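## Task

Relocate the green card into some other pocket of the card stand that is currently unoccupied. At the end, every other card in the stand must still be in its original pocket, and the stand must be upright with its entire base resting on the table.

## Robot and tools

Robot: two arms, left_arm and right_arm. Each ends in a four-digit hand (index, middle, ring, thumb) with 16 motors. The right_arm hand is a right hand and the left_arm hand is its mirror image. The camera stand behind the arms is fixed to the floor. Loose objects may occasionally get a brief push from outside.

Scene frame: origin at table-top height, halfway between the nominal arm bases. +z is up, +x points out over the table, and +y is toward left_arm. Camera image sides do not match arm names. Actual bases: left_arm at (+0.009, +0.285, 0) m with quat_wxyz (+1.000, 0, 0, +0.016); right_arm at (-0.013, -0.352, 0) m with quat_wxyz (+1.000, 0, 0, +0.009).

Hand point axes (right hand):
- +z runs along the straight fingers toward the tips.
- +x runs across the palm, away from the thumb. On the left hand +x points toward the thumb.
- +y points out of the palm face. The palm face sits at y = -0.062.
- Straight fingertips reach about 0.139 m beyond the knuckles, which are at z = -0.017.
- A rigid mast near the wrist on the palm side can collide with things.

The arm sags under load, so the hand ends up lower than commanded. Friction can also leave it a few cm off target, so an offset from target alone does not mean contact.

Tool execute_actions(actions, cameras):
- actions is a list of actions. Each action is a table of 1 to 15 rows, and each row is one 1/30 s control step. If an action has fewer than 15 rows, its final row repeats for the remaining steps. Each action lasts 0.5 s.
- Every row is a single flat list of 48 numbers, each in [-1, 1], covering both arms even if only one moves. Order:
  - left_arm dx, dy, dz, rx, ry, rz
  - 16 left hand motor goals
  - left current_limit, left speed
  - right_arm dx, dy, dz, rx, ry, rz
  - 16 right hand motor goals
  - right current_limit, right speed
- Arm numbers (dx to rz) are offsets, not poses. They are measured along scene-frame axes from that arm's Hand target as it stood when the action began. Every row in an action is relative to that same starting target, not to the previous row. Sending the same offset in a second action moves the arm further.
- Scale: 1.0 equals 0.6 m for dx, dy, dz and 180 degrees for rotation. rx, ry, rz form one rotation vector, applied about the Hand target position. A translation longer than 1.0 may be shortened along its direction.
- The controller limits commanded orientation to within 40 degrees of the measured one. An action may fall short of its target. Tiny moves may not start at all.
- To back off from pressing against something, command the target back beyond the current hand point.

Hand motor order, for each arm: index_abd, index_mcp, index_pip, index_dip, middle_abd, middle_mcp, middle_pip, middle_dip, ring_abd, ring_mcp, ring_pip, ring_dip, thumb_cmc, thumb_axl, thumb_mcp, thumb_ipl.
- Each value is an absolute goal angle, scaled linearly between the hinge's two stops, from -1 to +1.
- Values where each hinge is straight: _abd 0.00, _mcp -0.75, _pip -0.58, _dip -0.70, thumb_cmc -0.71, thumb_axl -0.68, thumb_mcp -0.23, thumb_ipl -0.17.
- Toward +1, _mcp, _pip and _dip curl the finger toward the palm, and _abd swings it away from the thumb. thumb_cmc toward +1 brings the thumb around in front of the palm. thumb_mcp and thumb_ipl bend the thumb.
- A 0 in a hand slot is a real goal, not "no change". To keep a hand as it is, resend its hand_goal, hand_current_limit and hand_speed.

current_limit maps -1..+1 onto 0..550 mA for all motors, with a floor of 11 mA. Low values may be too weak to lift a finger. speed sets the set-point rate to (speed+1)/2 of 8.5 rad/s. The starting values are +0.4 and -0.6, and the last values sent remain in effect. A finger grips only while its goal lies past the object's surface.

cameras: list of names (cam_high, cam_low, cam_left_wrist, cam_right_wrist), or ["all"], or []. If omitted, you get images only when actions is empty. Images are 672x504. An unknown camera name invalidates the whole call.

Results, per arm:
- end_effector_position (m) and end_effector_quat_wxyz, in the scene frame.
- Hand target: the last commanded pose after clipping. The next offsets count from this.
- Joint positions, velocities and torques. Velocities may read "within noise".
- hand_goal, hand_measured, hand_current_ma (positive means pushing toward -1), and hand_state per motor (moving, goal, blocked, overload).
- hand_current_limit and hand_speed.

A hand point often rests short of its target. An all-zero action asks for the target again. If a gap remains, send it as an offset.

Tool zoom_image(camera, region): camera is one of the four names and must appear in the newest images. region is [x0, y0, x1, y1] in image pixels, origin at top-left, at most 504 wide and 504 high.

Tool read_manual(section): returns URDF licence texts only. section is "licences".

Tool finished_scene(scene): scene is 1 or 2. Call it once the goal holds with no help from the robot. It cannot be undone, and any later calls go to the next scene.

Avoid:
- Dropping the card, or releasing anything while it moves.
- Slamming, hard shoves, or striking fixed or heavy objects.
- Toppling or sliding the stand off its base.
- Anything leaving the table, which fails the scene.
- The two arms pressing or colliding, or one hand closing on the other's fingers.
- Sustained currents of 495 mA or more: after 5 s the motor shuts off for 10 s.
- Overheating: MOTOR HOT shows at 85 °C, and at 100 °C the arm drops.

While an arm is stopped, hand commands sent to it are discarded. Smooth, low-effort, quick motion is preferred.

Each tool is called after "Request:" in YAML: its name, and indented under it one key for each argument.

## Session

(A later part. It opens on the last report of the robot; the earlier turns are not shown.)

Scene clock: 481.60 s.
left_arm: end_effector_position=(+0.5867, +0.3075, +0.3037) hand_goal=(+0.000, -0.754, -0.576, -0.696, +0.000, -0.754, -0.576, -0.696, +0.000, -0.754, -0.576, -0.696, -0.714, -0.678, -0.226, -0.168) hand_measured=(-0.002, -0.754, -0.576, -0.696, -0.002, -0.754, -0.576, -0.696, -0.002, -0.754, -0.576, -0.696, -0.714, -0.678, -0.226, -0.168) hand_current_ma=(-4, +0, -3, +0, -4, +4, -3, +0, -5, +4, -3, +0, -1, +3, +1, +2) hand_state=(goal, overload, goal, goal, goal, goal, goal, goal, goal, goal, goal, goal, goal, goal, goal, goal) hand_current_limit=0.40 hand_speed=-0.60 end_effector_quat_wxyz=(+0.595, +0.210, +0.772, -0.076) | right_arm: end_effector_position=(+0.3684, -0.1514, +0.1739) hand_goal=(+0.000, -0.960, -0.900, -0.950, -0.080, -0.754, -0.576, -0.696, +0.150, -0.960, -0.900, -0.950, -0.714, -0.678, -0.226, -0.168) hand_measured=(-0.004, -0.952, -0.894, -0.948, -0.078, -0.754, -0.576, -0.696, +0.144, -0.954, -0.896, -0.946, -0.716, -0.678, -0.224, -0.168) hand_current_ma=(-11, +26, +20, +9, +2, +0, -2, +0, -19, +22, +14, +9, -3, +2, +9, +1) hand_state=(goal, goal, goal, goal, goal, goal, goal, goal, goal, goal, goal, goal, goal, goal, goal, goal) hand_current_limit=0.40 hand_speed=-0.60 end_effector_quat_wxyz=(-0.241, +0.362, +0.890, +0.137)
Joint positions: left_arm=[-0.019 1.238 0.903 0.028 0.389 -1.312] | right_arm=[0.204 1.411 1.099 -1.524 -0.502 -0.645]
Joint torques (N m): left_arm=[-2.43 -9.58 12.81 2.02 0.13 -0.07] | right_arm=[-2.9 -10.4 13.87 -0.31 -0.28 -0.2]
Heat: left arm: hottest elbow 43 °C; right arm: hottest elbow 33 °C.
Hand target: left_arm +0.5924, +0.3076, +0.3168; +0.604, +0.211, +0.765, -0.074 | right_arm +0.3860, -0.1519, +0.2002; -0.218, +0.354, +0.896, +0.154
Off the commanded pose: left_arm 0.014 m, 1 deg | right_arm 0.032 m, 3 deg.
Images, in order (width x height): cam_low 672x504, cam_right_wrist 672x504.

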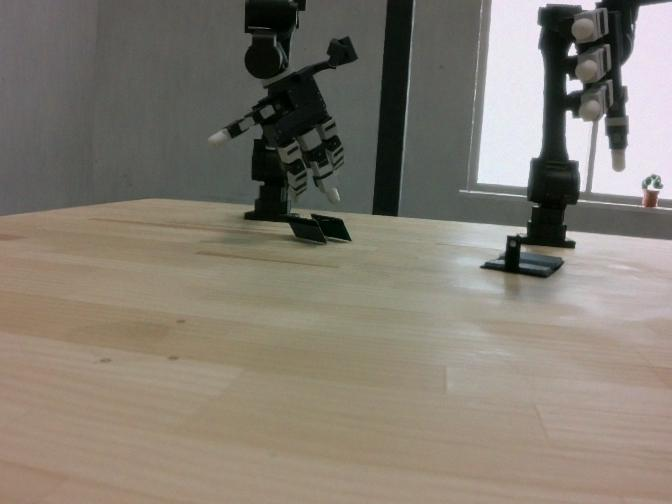

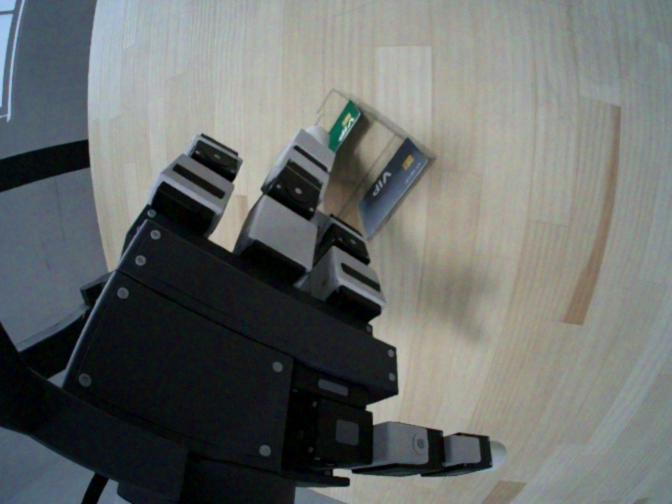

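Request:
execute_actions:
  actions:
    - [[0,0,0,0,0,0,0,-0.754,-0.576,-0.696,0,-0.754,-0.576,-0.696,0,-0.754,-0.576,-0.696,-0.714,-0.678,-0.226,-0.168,0.4,-0.6,-0.0267,-0.0385,0.0413,0,0,0.011,0,-0.96,-0.9,-0.95,-0.08,-0.754,-0.576,-0.696,0.15,-0.96,-0.9,-0.95,-0.714,-0.678,-0.226,-0.168,0.4,-0.6]]
    - [[0,0,0,0,0,0,0,-0.754,-0.576,-0.696,0,-0.754,-0.576,-0.696,0,-0.754,-0.576,-0.696,-0.714,-0.678,-0.226,-0.168,0.4,-0.6,0,0,0,0,0,0,0,-0.96,-0.9,-0.95,-0.08,-0.754,-0.576,-0.696,0.15,-0.96,-0.9,-0.95,-0.714,-0.678,-0.226,-0.168,0.4,-0.6]]
    - [[0,0,0,0,0,0,0,-0.754,-0.576,-0.696,0,-0.754,-0.576,-0.696,0,-0.754,-0.576,-0.696,-0.714,-0.678,-0.226,-0.168,0.4,-0.6,-0.019,0.0192,-0.0707,0,0,0,0,-0.96,-0.9,-0.95,-0.08,-0.754,-0.576,-0.696,0.15,-0.96,-0.9,-0.95,-0.714,-0.678,-0.226,-0.168,0.4,-0.6]]
  cameras: ["cam_right_wrist", "cam_low"]

Request:
zoom_image:
  camera: "cam_right_wrist"
  region: [290, 50, 430, 180]

Request:
zoom_image:
  camera: "cam_low"
  region: [270, 170, 370, 256]

Scene clock: 503.97 s.
left_arm: end_effector_position=(+0.5867, +0.3075, +0.3037) hand_goal=(+0.000, -0.754, -0.576, -0.696, +0.000, -0.754, -0.576, -0.696, +0.000, -0.754, -0.576, -0.696, -0.714, -0.678, -0.226, -0.168) hand_measured=(-0.002, -0.754, -0.576, -0.696, -0.002, -0.754, -0.576, -0.696, -0.002, -0.754, -0.576, -0.696, -0.714, -0.678, -0.226, -0.168) hand_current_ma=(-4, +0, -3, +0, -4, +4, -3, +0, -5, +4, -3, +0, -1, +3, +1, +2) hand_state=(goal, overload, goal, goal, goal, goal, goal, goal, goal, goal, goal, goal, goal, goal, goal, goal) hand_current_limit=0.40 hand_speed=-0.60 end_effector_quat_wxyz=(+0.595, +0.210, +0.772, -0.076) | right_arm: end_effector_position=(+0.3608, -0.1684, +0.1822) hand_goal=(+0.000, -0.960, -0.900, -0.950, -0.080, -0.754, -0.576, -0.696, +0.150, -0.960, -0.900, -0.950, -0.714, -0.678, -0.226, -0.168) hand_measured=(-0.004, -0.954, -0.894, -0.948, -0.080, -0.754, -0.576, -0.696, +0.144, -0.954, -0.896, -0.946, -0.716, -0.678, -0.224, -0.168) hand_current_ma=(-11, +21, +18, +8, +2, +0, -2, +0, -19, +21, +13, +9, -3, +2, +9, +1) hand_state=(goal, goal, goal, goal, goal, goal, goal, goal, goal, goal, goal, goal, goal, goal, goal, goal) hand_current_limit=0.40 hand_speed=-0.60 end_effector_quat_wxyz=(-0.222, +0.338, +0.902, +0.149)
Joint positions: left_arm=[-0.019 1.238 0.903 0.028 0.389 -1.312] | right_arm=[0.155 1.366 1.07 -1.53 -0.484 -0.745]
Joint torques (N m): left_arm=[-2.49 -9.58 12.81 2.02 0.13 -0.07] | right_arm=[-0.62 -10.05 8.18 0.58 -0.52 0.11]
Heat: left arm: hottest elbow 43 °C; right arm: hottest elbow 35 °C.
Hand target: left_arm +0.5924, +0.3076, +0.3168; +0.604, +0.211, +0.765, -0.074 | right_arm +0.3586, -0.1635, +0.1825; -0.220, +0.338, +0.902, +0.150
Off the commanded pose: left_arm 0.014 m, 1 deg | right_arm 0.005 m, 0 deg.
Images, in order (width x height): cam_low 672x504, cam_right_wrist 672x504.

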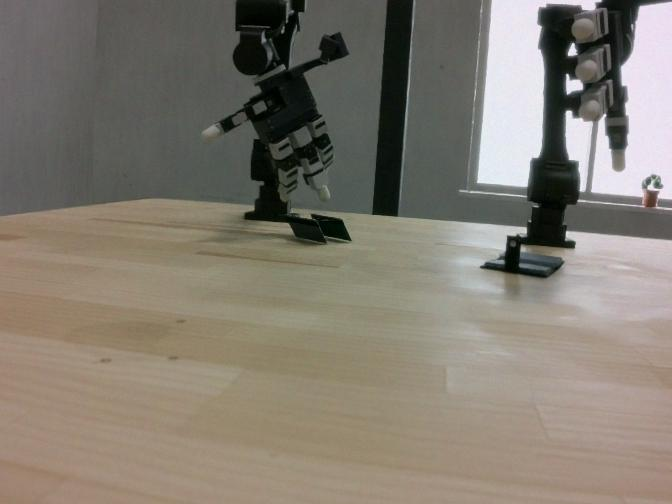

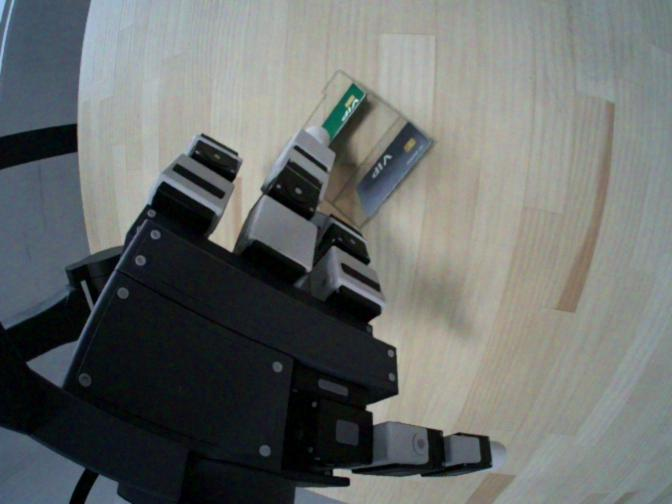

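Scaled by 3.600 from the camera's 672x504 image, which has a finer 960x720 frame.

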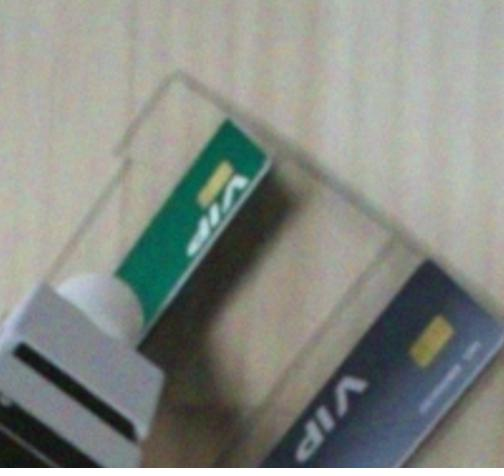

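Scaled by 5.040 from the camera's 672x504 image, which has a finer 960x720 frame.

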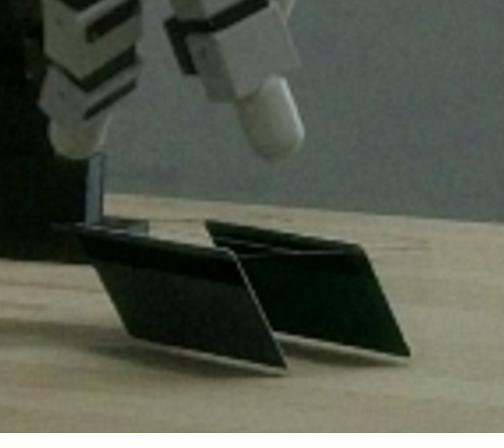

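Request:
execute_actions:
  actions:
    - [[0,0,0,0,0,0,0,-0.754,-0.576,-0.696,0,-0.754,-0.576,-0.696,0,-0.754,-0.576,-0.696,-0.714,-0.678,-0.226,-0.168,0.4,-0.6,-0.0086,0.0133,-0.0327,0,0,0,0,-0.96,-0.9,-0.95,-0.08,-0.754,-0.576,-0.696,0.15,-0.96,-0.9,-0.95,-0.714,-0.678,-0.226,-0.168,0.4,-0.6]]
    - [[0,0,0,0,0,0,0,-0.754,-0.576,-0.696,0,-0.754,-0.576,-0.696,0,-0.754,-0.576,-0.696,-0.714,-0.678,-0.226,-0.168,0.4,-0.6,-0.0086,0.0133,-0.0327,0,0,0,0,-0.96,-0.9,-0.95,-0.08,-0.754,-0.576,-0.696,0.15,-0.96,-0.9,-0.95,-0.714,-0.678,-0.226,-0.168,0.4,-0.6]]
  cameras: ["cam_right_wrist", "cam_low"]

Request:
zoom_image:
  camera: "cam_right_wrist"
  region: [290, 60, 430, 190]

Request:
zoom_image:
  camera: "cam_low"
  region: [270, 170, 370, 256]

Scene clock: 517.10 s.
left_arm: end_effector_position=(+0.5867, +0.3075, +0.3037) hand_goal=(+0.000, -0.754, -0.576, -0.696, +0.000, -0.754, -0.576, -0.696, +0.000, -0.754, -0.576, -0.696, -0.714, -0.678, -0.226, -0.168) hand_measured=(-0.002, -0.754, -0.576, -0.696, -0.002, -0.754, -0.576, -0.696, -0.002, -0.754, -0.576, -0.696, -0.714, -0.678, -0.226, -0.168) hand_current_ma=(-4, +0, -3, +0, -4, +4, -3, +0, -5, +4, -3, +0, -1, +3, +1, +2) hand_state=(goal, overload, goal, goal, goal, goal, goal, goal, goal, goal, goal, goal, goal, goal, goal, goal) hand_current_limit=0.40 hand_speed=-0.60 end_effector_quat_wxyz=(+0.595, +0.210, +0.772, -0.076) | right_arm: end_effector_position=(+0.3531, -0.1525, +0.1511) hand_goal=(+0.000, -0.960, -0.900, -0.950, -0.080, -0.754, -0.576, -0.696, +0.150, -0.960, -0.900, -0.950, -0.714, -0.678, -0.226, -0.168) hand_measured=(+0.000, -0.972, -0.912, -0.952, -0.080, -0.754, -0.576, -0.696, +0.144, -0.954, -0.896, -0.946, -0.716, -0.678, -0.224, -0.168) hand_current_ma=(+2, -43, -41, -4, +2, +0, -2, +0, -19, +21, +13, +9, -3, +2, +10, +1) hand_state=(goal, goal, goal, goal, goal, goal, goal, goal, goal, goal, goal, goal, goal, goal, goal, goal) hand_current_limit=0.40 hand_speed=-0.60 end_effector_quat_wxyz=(-0.215, +0.338, +0.903, +0.154)
Joint positions: left_arm=[-0.019 1.238 0.903 0.028 0.389 -1.312] | right_arm=[0.204 1.366 0.984 -1.398 -0.496 -0.687]
Joint torques (N m): left_arm=[-2.49 -9.64 12.81 2.02 0.13 -0.07] | right_arm=[-0.67 -8.18 7.2 0.8 -0.51 0.11]
Heat: left arm: hottest elbow 43 °C; right arm: hottest elbow 35 °C.
Hand target: left_arm +0.5924, +0.3076, +0.3168; +0.604, +0.211, +0.765, -0.074 | right_arm +0.3482, -0.1475, +0.1432; -0.221, +0.338, +0.902, +0.150
Off the commanded pose: left_arm 0.014 m, 1 deg | right_arm 0.011 m, 1 deg.
Images, in order (width x height): cam_low 672x504, cam_right_wrist 672x504.

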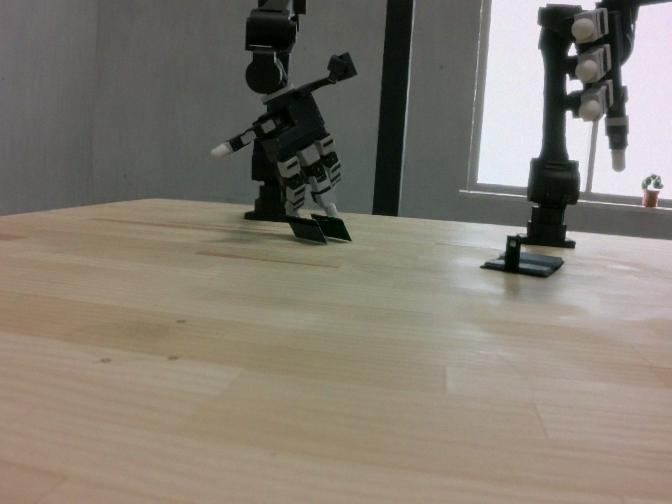

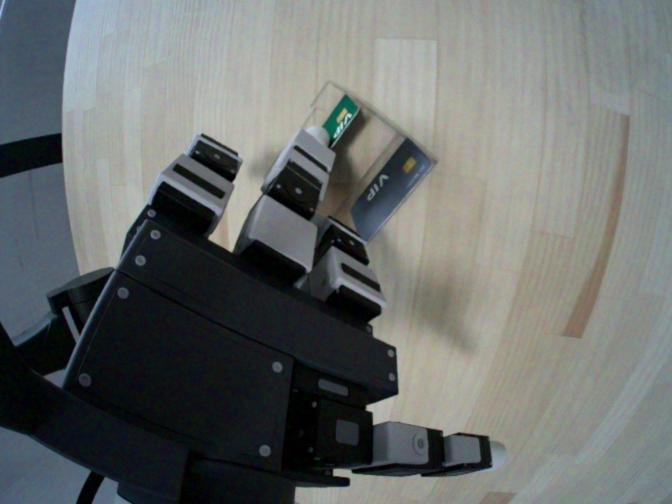

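Scaled by 3.600 from the camera's 672x504 image, which has a finer 960x720 frame.

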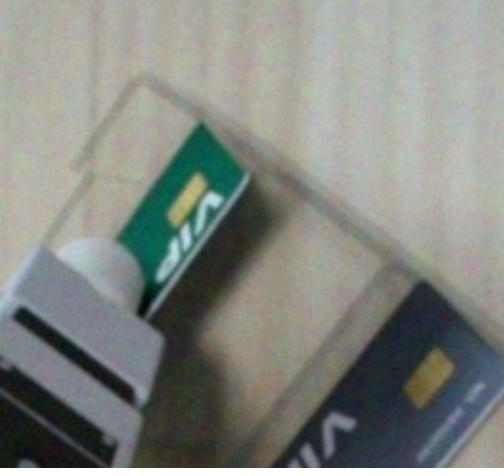

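Scaled by 5.040 from the camera's 672x504 image, which has a finer 960x720 frame.

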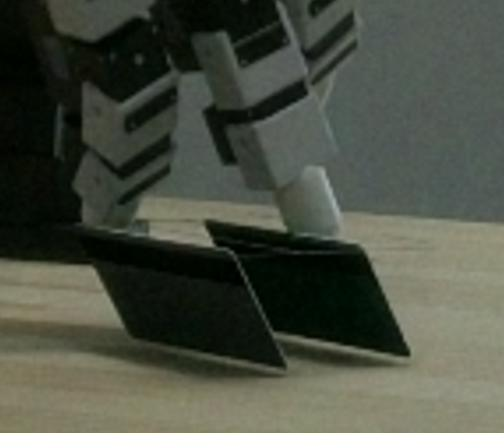

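Request:
execute_actions:
  actions:
    - [[0,0,0,0,0,0,0,-0.754,-0.576,-0.696,0,-0.754,-0.576,-0.696,0,-0.754,-0.576,-0.696,-0.714,-0.678,-0.226,-0.168,0.4,-0.6,0.023,-0.034,0.103,0,0,0,0,-0.96,-0.9,-0.95,-0.08,-0.754,-0.576,-0.696,0.15,-0.96,-0.9,-0.95,-0.714,-0.678,-0.226,-0.168,0.4,-0.6]]
    - [[0,0,0,0,0,0,0,-0.754,-0.576,-0.696,0,-0.754,-0.576,-0.696,0,-0.754,-0.576,-0.696,-0.714,-0.678,-0.226,-0.168,0.4,-0.6,0,0,0,0,0,0,0,0.0685,0.299,0.174,-0.08,-0.754,-0.576,-0.696,0.15,-0.96,-0.9,-0.95,-0.714,-0.678,-0.226,-0.168,0.4,-0.6]]
    - [[0,0,0,0,0,0,0,-0.754,-0.576,-0.696,0,-0.754,-0.576,-0.696,0,-0.754,-0.576,-0.696,-0.714,-0.678,-0.226,-0.168,0.4,-0.6,0,0,0,0,0,0,0,0.0685,0.299,0.174,-0.08,-0.754,-0.576,-0.696,0.15,-0.96,-0.9,-0.95,-0.714,-0.678,-0.226,-0.168,0.4,-0.6]]
  cameras: ["cam_right_wrist"]

Request:
zoom_image:
  camera: "cam_right_wrist"
  region: [290, 50, 430, 180]

Scene clock: 533.90 s.
left_arm: end_effector_position=(+0.5867, +0.3075, +0.3037) hand_goal=(+0.000, -0.754, -0.576, -0.696, +0.000, -0.754, -0.576, -0.696, +0.000, -0.754, -0.576, -0.696, -0.714, -0.678, -0.226, -0.168) hand_measured=(-0.002, -0.754, -0.576, -0.696, -0.002, -0.754, -0.576, -0.696, -0.002, -0.754, -0.576, -0.696, -0.714, -0.678, -0.226, -0.168) hand_current_ma=(-4, +0, -3, +0, -4, +4, -3, +0, -5, +4, -3, +0, -1, +3, +1, +2) hand_state=(goal, overload, goal, goal, goal, goal, goal, goal, goal, goal, goal, goal, goal, goal, goal, goal) hand_current_limit=0.40 hand_speed=-0.60 end_effector_quat_wxyz=(+0.595, +0.210, +0.772, -0.076) | right_arm: end_effector_position=(+0.3452, -0.1663, +0.1791) hand_goal=(+0.000, +0.068, +0.298, +0.174, -0.080, -0.754, -0.576, -0.696, +0.150, -0.960, -0.900, -0.950, -0.714, -0.678, -0.226, -0.168) hand_measured=(+0.000, +0.054, +0.292, +0.172, -0.080, -0.754, -0.576, -0.696, +0.144, -0.954, -0.896, -0.946, -0.716, -0.678, -0.224, -0.168) hand_current_ma=(+1, -55, -22, -7, +1, +1, -2, +0, -19, +21, +13, +9, -3, +2, +10, +1) hand_state=(goal, goal, goal, goal, goal, goal, goal, goal, goal, goal, goal, goal, goal, goal, goal, goal) hand_current_limit=0.40 hand_speed=-0.60 end_effector_quat_wxyz=(-0.245, +0.345, +0.896, +0.134)
Joint positions: left_arm=[-0.019 1.238 0.903 0.028 0.389 -1.312] | right_arm=[0.171 1.359 1.059 -1.574 -0.486 -0.722]
Joint torques (N m): left_arm=[-2.49 -9.58 12.81 2 0.13 -0.07] | right_arm=[-2.78 -9.93 13.83 -0.35 -0.3 -0.24]
Heat: left arm: hottest elbow 43 °C; right arm: hottest elbow 35 °C.
Hand target: left_arm +0.5924, +0.3076, +0.3168; +0.604, +0.211, +0.765, -0.074 | right_arm +0.3619, -0.1679, +0.2050; -0.221, +0.338, +0.902, +0.150
Off the commanded pose: left_arm 0.014 m, 1 deg | right_arm 0.031 m, 4 deg.
Images, in order (width x height): cam_right_wrist 672x504.

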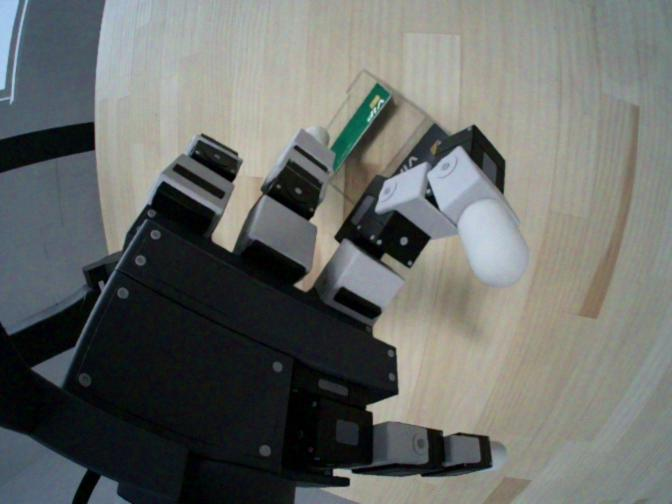

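Scaled by 3.600 from the camera's 672x504 image, which has a finer 960x720 frame.

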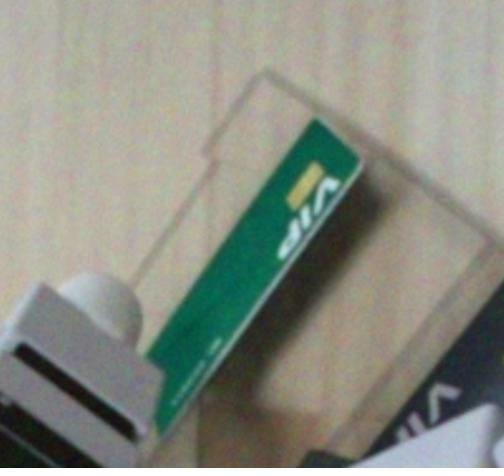

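Request:
execute_actions:
  actions:
    - [[0,0,0,0,0,0,0,-0.754,-0.576,-0.696,0,-0.754,-0.576,-0.696,0,-0.754,-0.576,-0.696,-0.714,-0.678,-0.226,-0.168,0.4,-0.6,-0.0032,-0.0118,0.0333,0,0,0,0,0.0685,0.299,0.174,-0.08,-0.754,-0.576,-0.696,0.15,-0.96,-0.9,-0.95,-0.714,-0.678,-0.226,-0.168,0.4,-0.6]]
    - [[0,0,0,0,0,0,0,-0.754,-0.576,-0.696,0,-0.754,-0.576,-0.696,0,-0.754,-0.576,-0.696,-0.714,-0.678,-0.226,-0.168,0.4,-0.6,0,0,0,0,0,0,0,0.0685,0.299,0.174,-0.08,-0.754,-0.576,-0.696,0.15,-0.96,-0.9,-0.95,-0.714,-0.678,-0.226,-0.168,0.4,-0.6]]
    - [[0,0,0,0,0,0,0,-0.754,-0.576,-0.696,0,-0.754,-0.576,-0.696,0,-0.754,-0.576,-0.696,-0.714,-0.678,-0.226,-0.168,0.4,-0.6,-0.0023,0.0192,-0.0708,0,0,0,0,0.0685,0.299,0.174,-0.08,-0.754,-0.576,-0.696,0.15,-0.96,-0.9,-0.95,-0.714,-0.678,-0.226,-0.168,0.4,-0.6]]
  cameras: ["cam_right_wrist"]

Request:
zoom_image:
  camera: "cam_right_wrist"
  region: [290, 50, 430, 180]

Scene clock: 550.67 s.
left_arm: end_effector_position=(+0.5867, +0.3075, +0.3037) hand_goal=(+0.000, -0.754, -0.576, -0.696, +0.000, -0.754, -0.576, -0.696, +0.000, -0.754, -0.576, -0.696, -0.714, -0.678, -0.226, -0.168) hand_measured=(-0.002, -0.754, -0.576, -0.696, -0.002, -0.754, -0.576, -0.696, -0.002, -0.754, -0.576, -0.696, -0.714, -0.678, -0.226, -0.168) hand_current_ma=(-4, +0, -3, +0, -4, +4, -3, +0, -5, +4, -3, +0, -1, +3, +1, +2) hand_state=(goal, overload, goal, goal, goal, goal, goal, goal, goal, goal, goal, goal, goal, goal, goal, goal) hand_current_limit=0.40 hand_speed=-0.60 end_effector_quat_wxyz=(+0.595, +0.210, +0.772, -0.076) | right_arm: end_effector_position=(+0.3599, -0.1690, +0.1902) hand_goal=(+0.000, +0.068, +0.298, +0.174, -0.080, -0.754, -0.576, -0.696, +0.150, -0.960, -0.900, -0.950, -0.714, -0.678, -0.226, -0.168) hand_measured=(+0.000, +0.054, +0.292, +0.172, -0.080, -0.754, -0.576, -0.696, +0.144, -0.954, -0.896, -0.946, -0.716, -0.678, -0.224, -0.168) hand_current_ma=(+1, -54, -22, -7, +1, +1, -2, +0, -19, +21, +13, +9, -3, +2, +10, +1) hand_state=(goal, goal, goal, goal, goal, goal, goal, goal, goal, goal, goal, goal, goal, goal, goal, goal) hand_current_limit=0.40 hand_speed=-0.60 end_effector_quat_wxyz=(-0.214, +0.337, +0.904, +0.154)
Joint positions: left_arm=[-0.019 1.238 0.903 0.028 0.389 -1.312] | right_arm=[0.155 1.345 1.07 -1.53 -0.483 -0.742]
Joint torques (N m): left_arm=[-2.49 -9.64 12.81 2 0.13 -0.07] | right_arm=[-0.26 -7.71 8.32 0.55 -0.57 0.08]
Heat: left arm: hottest elbow 43 °C; right arm: hottest elbow 37 °C.
Hand target: left_arm +0.5924, +0.3076, +0.3168; +0.604, +0.211, +0.765, -0.074 | right_arm +0.3587, -0.1635, +0.1825; -0.221, +0.338, +0.902, +0.150
Off the commanded pose: left_arm 0.014 m, 1 deg | right_arm 0.010 m, 1 deg.
Images, in order (width x height): cam_right_wrist 672x504.

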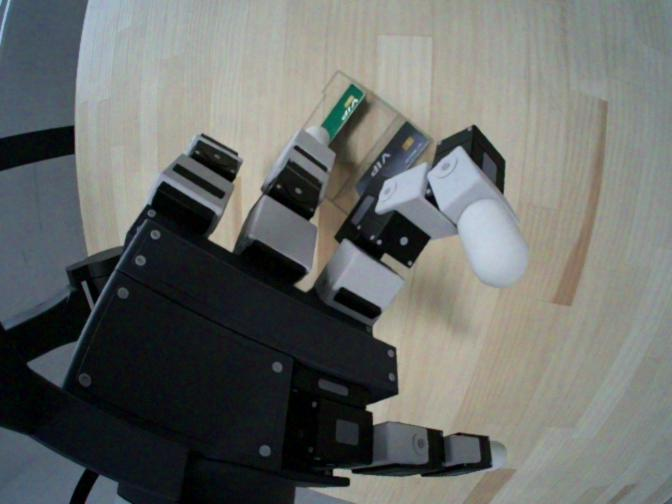

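Scaled by 3.600 from the camera's 672x504 image, which has a finer 960x720 frame.

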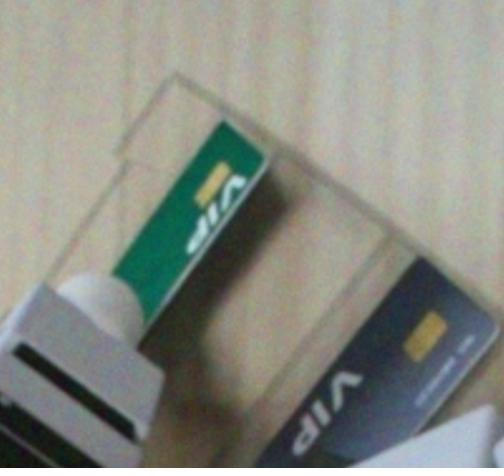

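Request:
execute_actions:
  actions:
    - [[0,0,0,0,0,0,0,-0.754,-0.576,-0.696,0,-0.754,-0.576,-0.696,0,-0.754,-0.576,-0.696,-0.714,-0.678,-0.226,-0.168,0.4,-0.6,-0.0089,0.0146,-0.0338,0,0,0,0,0.0685,0.299,0.174,-0.08,-0.754,-0.576,-0.696,0.15,-0.96,-0.9,-0.95,-0.714,-0.678,-0.226,-0.168,0.4,-0.6]]
    - [[0,0,0,0,0,0,0,-0.754,-0.576,-0.696,0,-0.754,-0.576,-0.696,0,-0.754,-0.576,-0.696,-0.714,-0.678,-0.226,-0.168,0.4,-0.6,-0.0089,0.0146,-0.0338,0,0,0,0,0.0685,0.299,0.174,-0.08,-0.754,-0.576,-0.696,0.15,-0.96,-0.9,-0.95,-0.714,-0.678,-0.226,-0.168,0.4,-0.6]]
  cameras: ["cam_right_wrist", "cam_low"]

Request:
zoom_image:
  camera: "cam_right_wrist"
  region: [290, 60, 430, 190]

Request:
zoom_image:
  camera: "cam_low"
  region: [270, 170, 370, 256]

Scene clock: 556.07 s.
left_arm: end_effector_position=(+0.5867, +0.3075, +0.3037) hand_goal=(+0.000, -0.754, -0.576, -0.696, +0.000, -0.754, -0.576, -0.696, +0.000, -0.754, -0.576, -0.696, -0.714, -0.678, -0.226, -0.168) hand_measured=(-0.002, -0.754, -0.576, -0.696, -0.002, -0.754, -0.576, -0.696, -0.002, -0.754, -0.576, -0.696, -0.714, -0.678, -0.226, -0.168) hand_current_ma=(-4, +0, -3, +0, -4, +4, -3, +0, -5, +4, -3, +0, -1, +3, +1, +2) hand_state=(goal, overload, goal, goal, goal, goal, goal, goal, goal, goal, goal, goal, goal, goal, goal, goal) hand_current_limit=0.40 hand_speed=-0.60 end_effector_quat_wxyz=(+0.595, +0.210, +0.772, -0.076) | right_arm: end_effector_position=(+0.3496, -0.1504, +0.1486) hand_goal=(+0.000, +0.068, +0.298, +0.174, -0.080, -0.754, -0.576, -0.696, +0.150, -0.960, -0.900, -0.950, -0.714, -0.678, -0.226, -0.168) hand_measured=(+0.000, +0.054, +0.292, +0.172, -0.080, -0.754, -0.576, -0.696, +0.144, -0.954, -0.896, -0.946, -0.716, -0.678, -0.224, -0.168) hand_current_ma=(+1, -52, -20, -7, +1, +1, -2, +0, -19, +21, +13, +9, -3, +2, +10, +1) hand_state=(goal, goal, goal, goal, goal, goal, goal, goal, goal, goal, goal, goal, goal, goal, goal, goal) hand_current_limit=0.40 hand_speed=-0.60 end_effector_quat_wxyz=(-0.214, +0.335, +0.904, +0.154)
Joint positions: left_arm=[-0.019 1.238 0.903 0.028 0.389 -1.312] | right_arm=[0.212 1.362 0.973 -1.389 -0.496 -0.684]
Joint torques (N m): left_arm=[-2.49 -9.58 12.81 2.02 0.13 -0.07] | right_arm=[-0.38 -7.77 8.05 0.72 -0.58 0.11]
Heat: left arm: hottest elbow 43 °C; right arm: hottest elbow 37 °C.
Hand target: left_arm +0.5924, +0.3076, +0.3168; +0.604, +0.211, +0.765, -0.074 | right_arm +0.3481, -0.1459, +0.1419; -0.221, +0.338, +0.902, +0.150
Off the commanded pose: left_arm 0.014 m, 1 deg | right_arm 0.008 m, 1 deg.
Images, in order (width x height): cam_low 672x504, cam_right_wrist 672x504.

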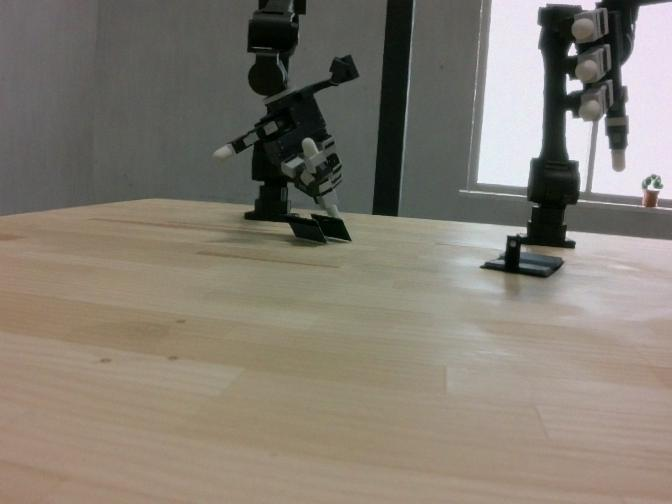

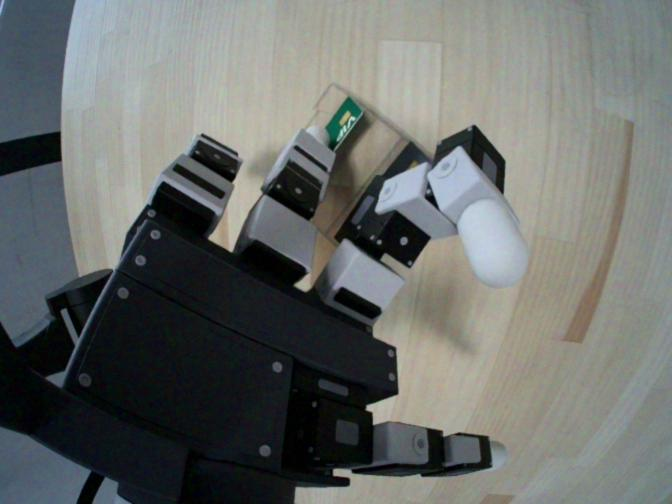

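Scaled by 3.600 from the camera's 672x504 image, which has a finer 960x720 frame.

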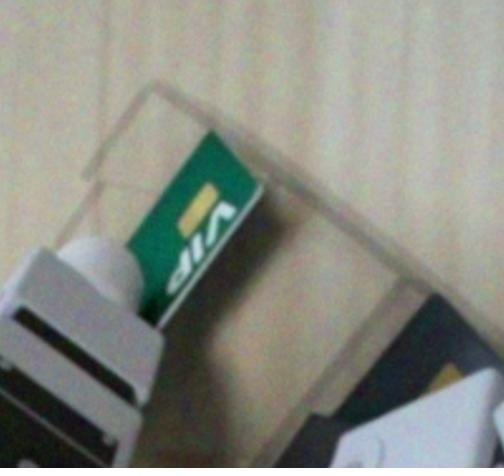

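Scaled by 5.040 from the camera's 672x504 image, which has a finer 960x720 frame.

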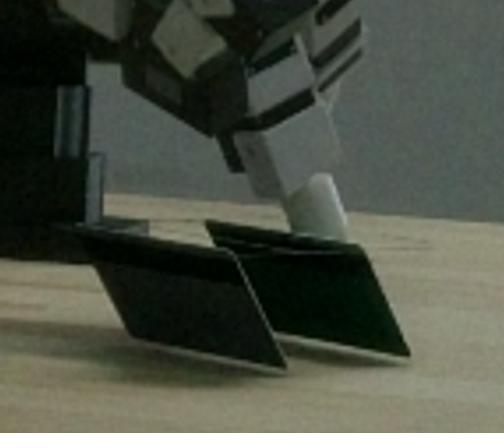

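Request:
execute_actions:
  actions:
    - [[0,0,0,0,0,0,0,-0.754,-0.576,-0.696,0,-0.754,-0.576,-0.696,0,-0.754,-0.576,-0.696,-0.714,-0.678,-0.226,-0.168,0.4,-0.6,0,0,0,0,0,0,0,0.0685,0.299,0.174,-0.16,-0.754,-0.576,-0.696,0.15,-0.96,-0.9,-0.95,-0.714,-0.678,-0.226,-0.168,0.4,-0.6]]
  cameras: ["cam_right_wrist", "cam_low"]

Request:
zoom_image:
  camera: "cam_right_wrist"
  region: [290, 60, 430, 190]

Scene clock: 562.30 s.
left_arm: end_effector_position=(+0.5867, +0.3075, +0.3037) hand_goal=(+0.000, -0.754, -0.576, -0.696, +0.000, -0.754, -0.576, -0.696, +0.000, -0.754, -0.576, -0.696, -0.714, -0.678, -0.226, -0.168) hand_measured=(-0.002, -0.754, -0.576, -0.696, -0.002, -0.754, -0.576, -0.696, -0.002, -0.754, -0.576, -0.696, -0.714, -0.678, -0.226, -0.168) hand_current_ma=(-4, +0, -3, +0, -4, +4, -3, +0, -5, +4, -3, +0, -1, +3, +1, +2) hand_state=(goal, overload, goal, goal, goal, goal, goal, goal, goal, goal, goal, goal, goal, goal, goal, goal) hand_current_limit=0.40 hand_speed=-0.60 end_effector_quat_wxyz=(+0.595, +0.210, +0.772, -0.076) | right_arm: end_effector_position=(+0.3496, -0.1500, +0.1490) hand_goal=(+0.000, +0.068, +0.298, +0.174, -0.160, -0.754, -0.576, -0.696, +0.150, -0.960, -0.900, -0.950, -0.714, -0.678, -0.226, -0.168) hand_measured=(+0.000, +0.054, +0.292, +0.172, -0.140, -0.754, -0.576, -0.696, +0.144, -0.954, -0.896, -0.946, -0.716, -0.678, -0.224, -0.168) hand_current_ma=(+1, -52, -20, -7, +62, +2, -1, +0, -19, +21, +13, +9, -3, +2, +10, +1) hand_state=(goal, goal, goal, goal, goal, goal, goal, goal, goal, goal, goal, goal, goal, goal, goal, goal) hand_current_limit=0.40 hand_speed=-0.60 end_effector_quat_wxyz=(-0.215, +0.336, +0.904, +0.155)
Joint positions: left_arm=[-0.019 1.238 0.903 0.028 0.389 -1.312] | right_arm=[0.212 1.362 0.973 -1.389 -0.499 -0.684]
Joint torques (N m): left_arm=[-2.55 -9.64 12.81 2.03 0.13 -0.07] | right_arm=[-0.67 -8.12 8.12 0.76 -0.45 0.11]
Heat: left arm: hottest elbow 43 °C; right arm: hottest elbow 37 °C.
Hand target: left_arm +0.5924, +0.3076, +0.3168; +0.604, +0.211, +0.765, -0.074 | right_arm +0.3481, -0.1460, +0.1419; -0.220, +0.338, +0.902, +0.150
Off the commanded pose: left_arm 0.014 m, 1 deg | right_arm 0.008 m, 1 deg.
Images, in order (width x height): cam_low 672x504, cam_right_wrist 672x504.

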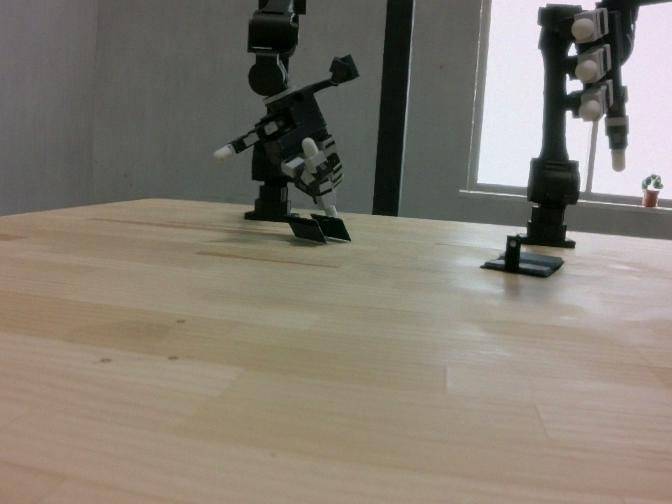

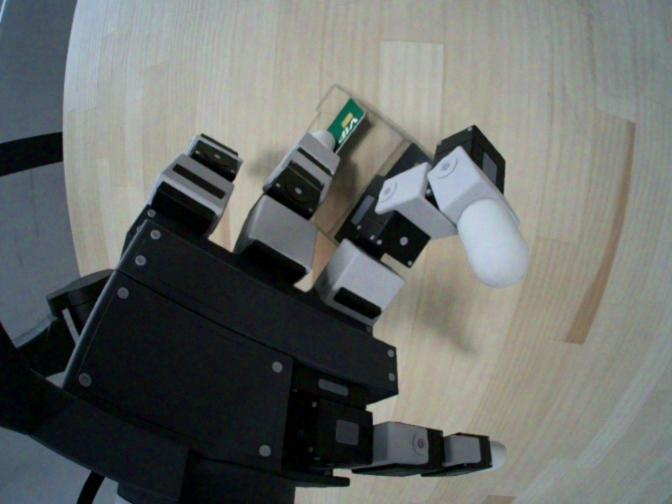

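Scaled by 3.600 from the camera's 672x504 image, which has a finer 960x720 frame.

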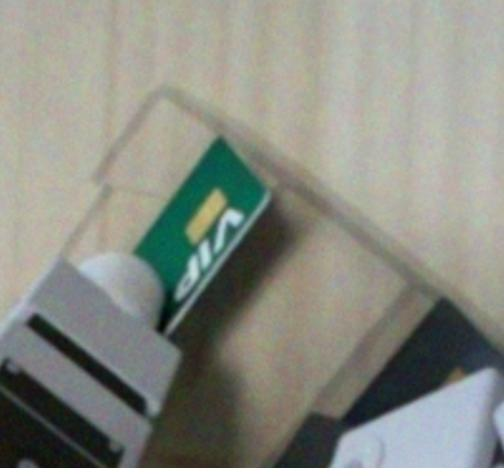

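Request:
execute_actions:
  actions:
    - [[0,0,0,0,0,0,0,-0.754,-0.576,-0.696,0,-0.754,-0.576,-0.696,0,-0.754,-0.576,-0.696,-0.714,-0.678,-0.226,-0.168,0.4,-0.6,0.028,-0.005,0.05,0.0044,-0.019,0,0,0.0685,0.299,0.174,-0.16,-0.754,-0.576,-0.696,0.15,-0.96,-0.9,-0.95,-0.714,-0.678,-0.226,-0.168,0.4,-0.6]]
    - [[0,0,0,0,0,0,0,-0.754,-0.576,-0.696,0,-0.754,-0.576,-0.696,0,-0.754,-0.576,-0.696,-0.714,-0.678,-0.226,-0.168,0.4,-0.6,0.0147,-0.0217,0.041,0,0,0,0,0.0685,0.299,0.174,-0.16,-0.754,-0.576,-0.696,0.15,-0.96,-0.9,-0.95,-0.714,-0.678,-0.226,-0.168,0.4,-0.6]]
  cameras: ["cam_right_wrist", "cam_low"]

Request:
zoom_image:
  camera: "cam_right_wrist"
  region: [290, 60, 430, 190]

Request:
zoom_image:
  camera: "cam_low"
  region: [270, 170, 370, 256]

Scene clock: 590.70 s.
left_arm: end_effector_position=(+0.5867, +0.3075, +0.3037) hand_goal=(+0.000, -0.754, -0.576, -0.696, +0.000, -0.754, -0.576, -0.696, +0.000, -0.754, -0.576, -0.696, -0.714, -0.678, -0.226, -0.168) hand_measured=(-0.002, -0.754, -0.576, -0.696, -0.002, -0.754, -0.576, -0.696, -0.002, -0.754, -0.576, -0.696, -0.714, -0.678, -0.226, -0.168) hand_current_ma=(-4, +0, -3, +0, -4, +4, -3, +0, -5, +4, -3, +0, -1, +3, +1, +2) hand_state=(goal, overload, goal, goal, goal, goal, goal, goal, goal, goal, goal, goal, goal, goal, goal, goal) hand_current_limit=0.40 hand_speed=-0.60 end_effector_quat_wxyz=(+0.595, +0.210, +0.772, -0.076) | right_arm: end_effector_position=(+0.3559, -0.1610, +0.1696) hand_goal=(+0.000, +0.068, +0.298, +0.174, -0.160, -0.754, -0.576, -0.696, +0.150, -0.960, -0.900, -0.950, -0.714, -0.678, -0.226, -0.168) hand_measured=(+0.000, +0.054, +0.292, +0.172, -0.158, -0.752, -0.576, -0.696, +0.144, -0.954, -0.896, -0.946, -0.716, -0.678, -0.224, -0.168) hand_current_ma=(+1, -52, -20, -7, +4, +3, -1, +0, -19, +21, +13, +9, -3, +2, +10, +1) hand_state=(goal, goal, goal, goal, goal, goal, goal, goal, goal, goal, goal, goal, goal, goal, goal, goal) hand_current_limit=0.40 hand_speed=-0.60 end_effector_quat_wxyz=(-0.221, +0.341, +0.901, +0.150)
Joint positions: left_arm=[-0.019 1.238 0.903 0.028 0.389 -1.312] | right_arm=[0.179 1.362 1.032 -1.48 -0.491 -0.712]
Joint torques (N m): left_arm=[-2.49 -9.58 12.81 2.03 0.13 -0.07] | right_arm=[-2.55 -10.11 13.96 -0.2 -0.29 -0.19]
Heat: left arm: hottest elbow 43 °C; right arm: hottest elbow 36 °C.
Hand target: left_arm +0.5924, +0.3076, +0.3168; +0.604, +0.211, +0.765, -0.074 | right_arm +0.3736, -0.1620, +0.1964; -0.196, +0.332, +0.907, +0.167
Off the commanded pose: left_arm 0.014 m, 1 deg | right_arm 0.032 m, 4 deg.
Images, in order (width x height): cam_low 672x504, cam_right_wrist 672x504.

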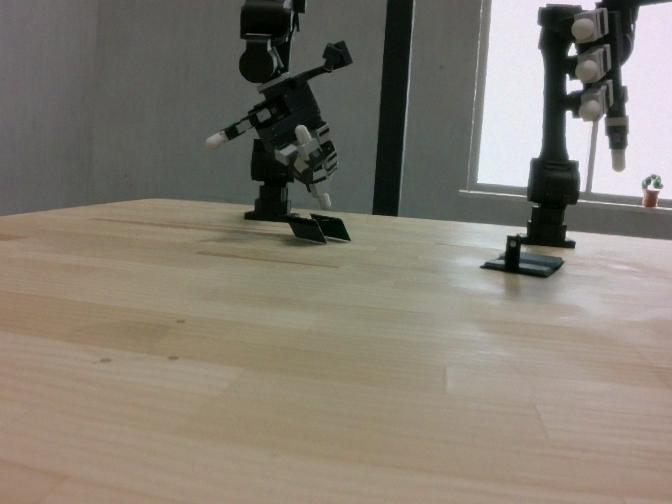

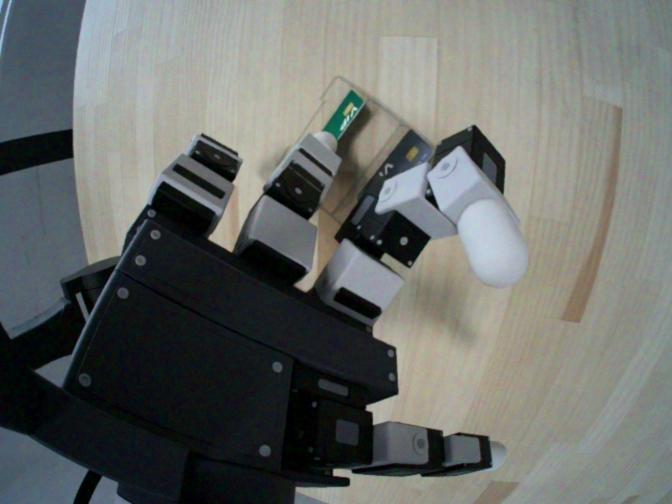

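Scaled by 3.600 from the camera's 672x504 image, which has a finer 960x720 frame.

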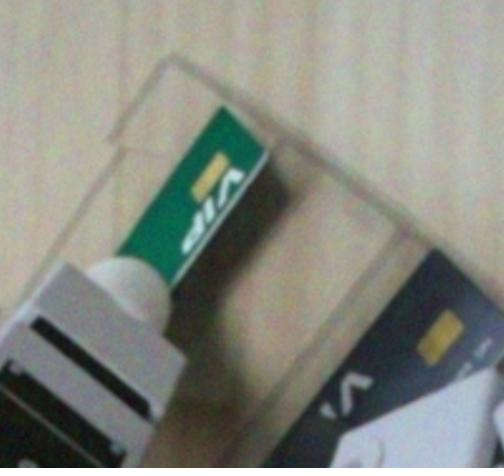

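Scaled by 5.040 from the camera's 672x504 image, which has a finer 960x720 frame.

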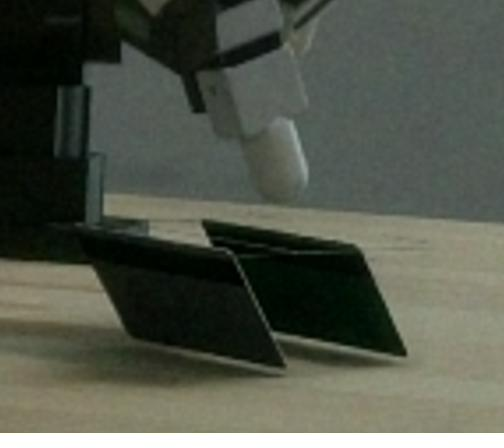

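Request:
zoom_image:
  camera: "cam_low"
  region: [282, 206, 322, 246]

Request:
zoom_image:
  camera: "cam_low"
  region: [310, 206, 360, 246]

Request:
zoom_image:
  camera: "cam_right_wrist"
  region: [300, 70, 380, 150]

Request:
zoom_image:
  camera: "cam_right_wrist"
  region: [350, 90, 440, 180]

Scaled by 12.600 from the camera's 672x504 image, which has a finer 960x720 frame.

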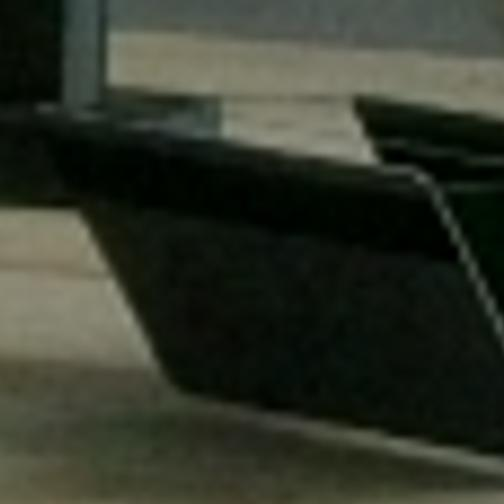

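Scaled by 10.080 from the camera's 672x504 image, which has a finer 960x720 frame.

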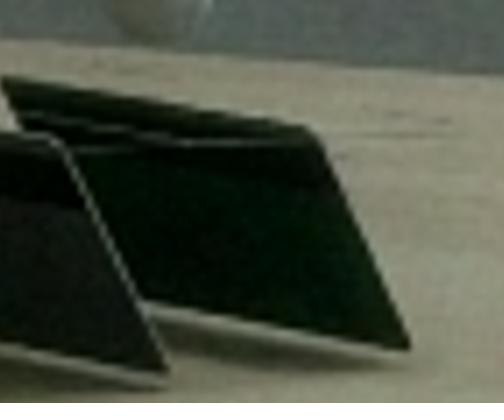

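Scaled by 6.300 from the camera's 672x504 image, which has a finer 960x720 frame.

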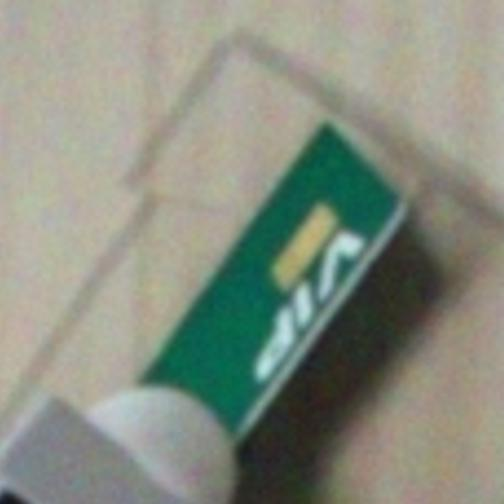

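Scaled by 5.600 from the camera's 672x504 image, which has a finer 960x720 frame.

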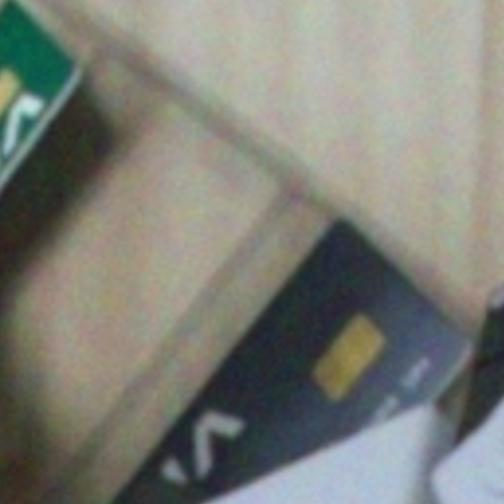

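Request:
zoom_image:
  camera: "cam_right_wrist"
  region: [375, 95, 425, 145]

Request:
zoom_image:
  camera: "cam_right_wrist"
  region: [310, 65, 390, 125]

Request:
zoom_image:
  camera: "cam_high"
  region: [215, 240, 275, 300]

Scaled by 10.080 from the camera's 672x504 image, which has a finer 960x720 frame.

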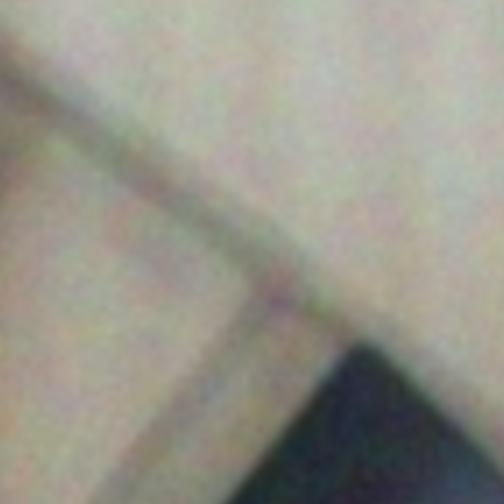

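Scaled by 6.300 from the camera's 672x504 image, which has a finer 960x720 frame.

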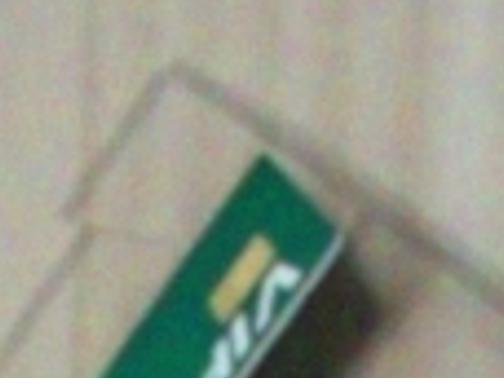

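This scene's latest camera images include none from cam_high. They are from: cam_low, cam_right_wrist. cam_high's image comes with the result of a call that names it in "cameras".

Request:
execute_actions:
  actions:
    - [[0,0,0,0,0,0,0,-0.754,-0.576,-0.696,0,-0.754,-0.576,-0.696,0,-0.754,-0.576,-0.696,-0.714,-0.678,-0.226,-0.168,0.4,-0.6,-0.03,0,0.06,0,0,0,0,0.0685,0.299,0.174,-0.1,-0.754,-0.576,-0.696,0.15,-0.96,-0.9,-0.95,-0.714,-0.678,-0.226,-0.168,0.4,-0.6]]
    - [[0,0,0,0,0,0,0,-0.754,-0.576,-0.696,0,-0.754,-0.576,-0.696,0,-0.754,-0.576,-0.696,-0.714,-0.678,-0.226,-0.168,0.4,-0.6,-0.0427,0.02,0.01,-0.051,-0.059,-0.0037,0,0.0685,0.299,0.174,0,0.0685,0.299,0.174,0.15,-0.96,-0.9,-0.95,-0.714,-0.678,-0.226,-0.168,0.4,-0.6]]
    - [[0,0,0,0,0,0,0,-0.754,-0.576,-0.696,0,-0.754,-0.576,-0.696,0,-0.754,-0.576,-0.696,-0.714,-0.678,-0.226,-0.168,0.4,-0.6,-0.0745,0.043,-0.0167,-0.051,-0.059,-0.0037,-0.133,-0.411,-0.942,-0.696,0,0.0685,0.299,0.174,0.15,-0.96,-0.9,-0.95,-0.714,-0.678,-0.226,-0.168,0.4,-0.6]]
  cameras: ["cam_right_wrist", "cam_low", "cam_high"]

Request:
zoom_image:
  camera: "cam_right_wrist"
  region: [260, 20, 440, 180]

Scene clock: 739.67 s.
left_arm: end_effector_position=(+0.5867, +0.3075, +0.3037) hand_goal=(+0.000, -0.754, -0.576, -0.696, +0.000, -0.754, -0.576, -0.696, +0.000, -0.754, -0.576, -0.696, -0.714, -0.678, -0.226, -0.168) hand_measured=(-0.002, -0.754, -0.576, -0.696, -0.002, -0.754, -0.576, -0.696, -0.002, -0.754, -0.576, -0.696, -0.714, -0.678, -0.226, -0.168) hand_current_ma=(-4, +0, -3, +0, -4, +4, -3, +0, -5, +4, -3, +0, -1, +3, +1, +2) hand_state=(goal, overload, goal, goal, goal, goal, goal, goal, goal, goal, goal, goal, goal, goal, goal, goal) hand_current_limit=0.40 hand_speed=-0.60 end_effector_quat_wxyz=(+0.595, +0.210, +0.772, -0.076) | right_arm: end_effector_position=(+0.2865, -0.1276, +0.2299) hand_goal=(-0.134, -0.412, -0.942, -0.696, +0.000, +0.068, +0.298, +0.174, +0.150, -0.960, -0.900, -0.950, -0.714, -0.678, -0.226, -0.168) hand_measured=(-0.130, -0.414, -0.940, -0.694, -0.004, +0.046, +0.292, +0.172, +0.146, -0.954, -0.896, -0.946, -0.714, -0.678, -0.224, -0.168) hand_current_ma=(+8, -8, +9, +7, -8, -83, -18, -8, -8, +18, +13, +9, -3, +2, +11, +1) hand_state=(goal, goal, goal, goal, goal, blocked, goal, goal, goal, goal, goal, goal, goal, goal, goal, goal) hand_current_limit=0.40 hand_speed=-0.60 end_effector_quat_wxyz=(+0.027, +0.331, +0.940, +0.078)
Joint positions: left_arm=[-0.019 1.238 0.903 0.028 0.389 -1.312] | right_arm=[0.604 0.977 0.919 -1.353 -0.045 -0.27]
Joint torques (N m): left_arm=[-2.49 -9.64 12.81 2.02 0.13 -0.07] | right_arm=[-0.5 -4.95 9.28 1.51 0.25 0.12]
Heat: left arm: hottest elbow 45 °C; right arm: hottest elbow 40 °C.
Hand target: left_arm +0.5924, +0.3076, +0.3168; +0.604, +0.211, +0.765, -0.074 | right_arm +0.2853, -0.1242, +0.2284; +0.031, +0.333, +0.939, +0.081
Off the commanded pose: left_arm 0.014 m, 1 deg | right_arm 0.004 m, 1 deg.
Images, in order (width x height): cam_high 672x504, cam_low 672x504, cam_right_wrist 672x504.

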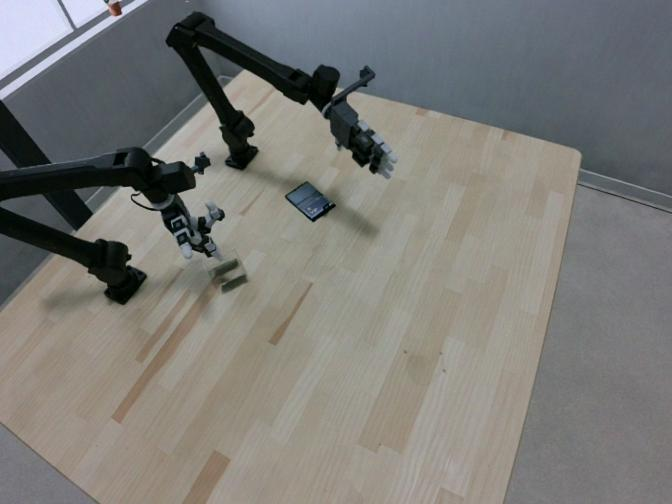

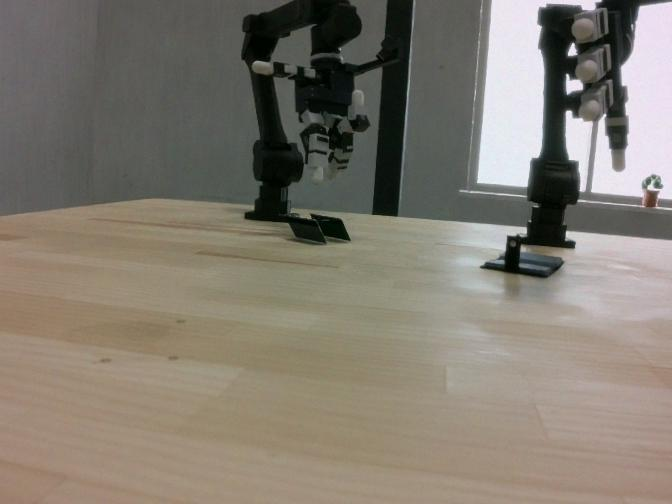

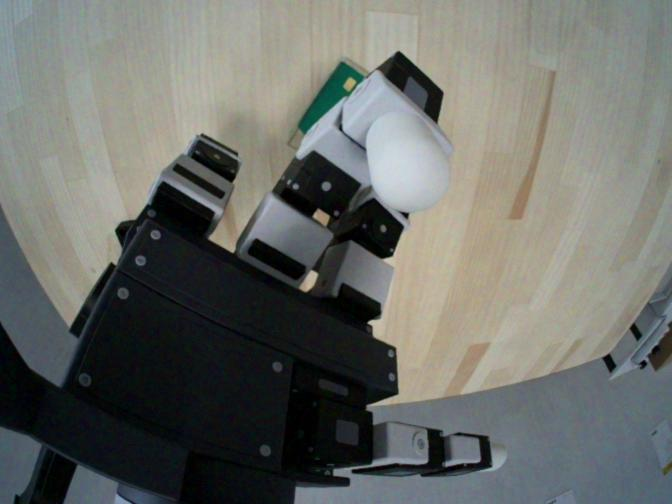

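Scaled by 2.800 from the camera's 672x504 image, which has a finer 960x720 frame.

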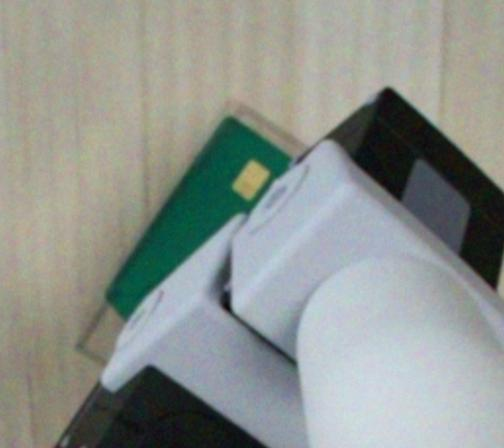

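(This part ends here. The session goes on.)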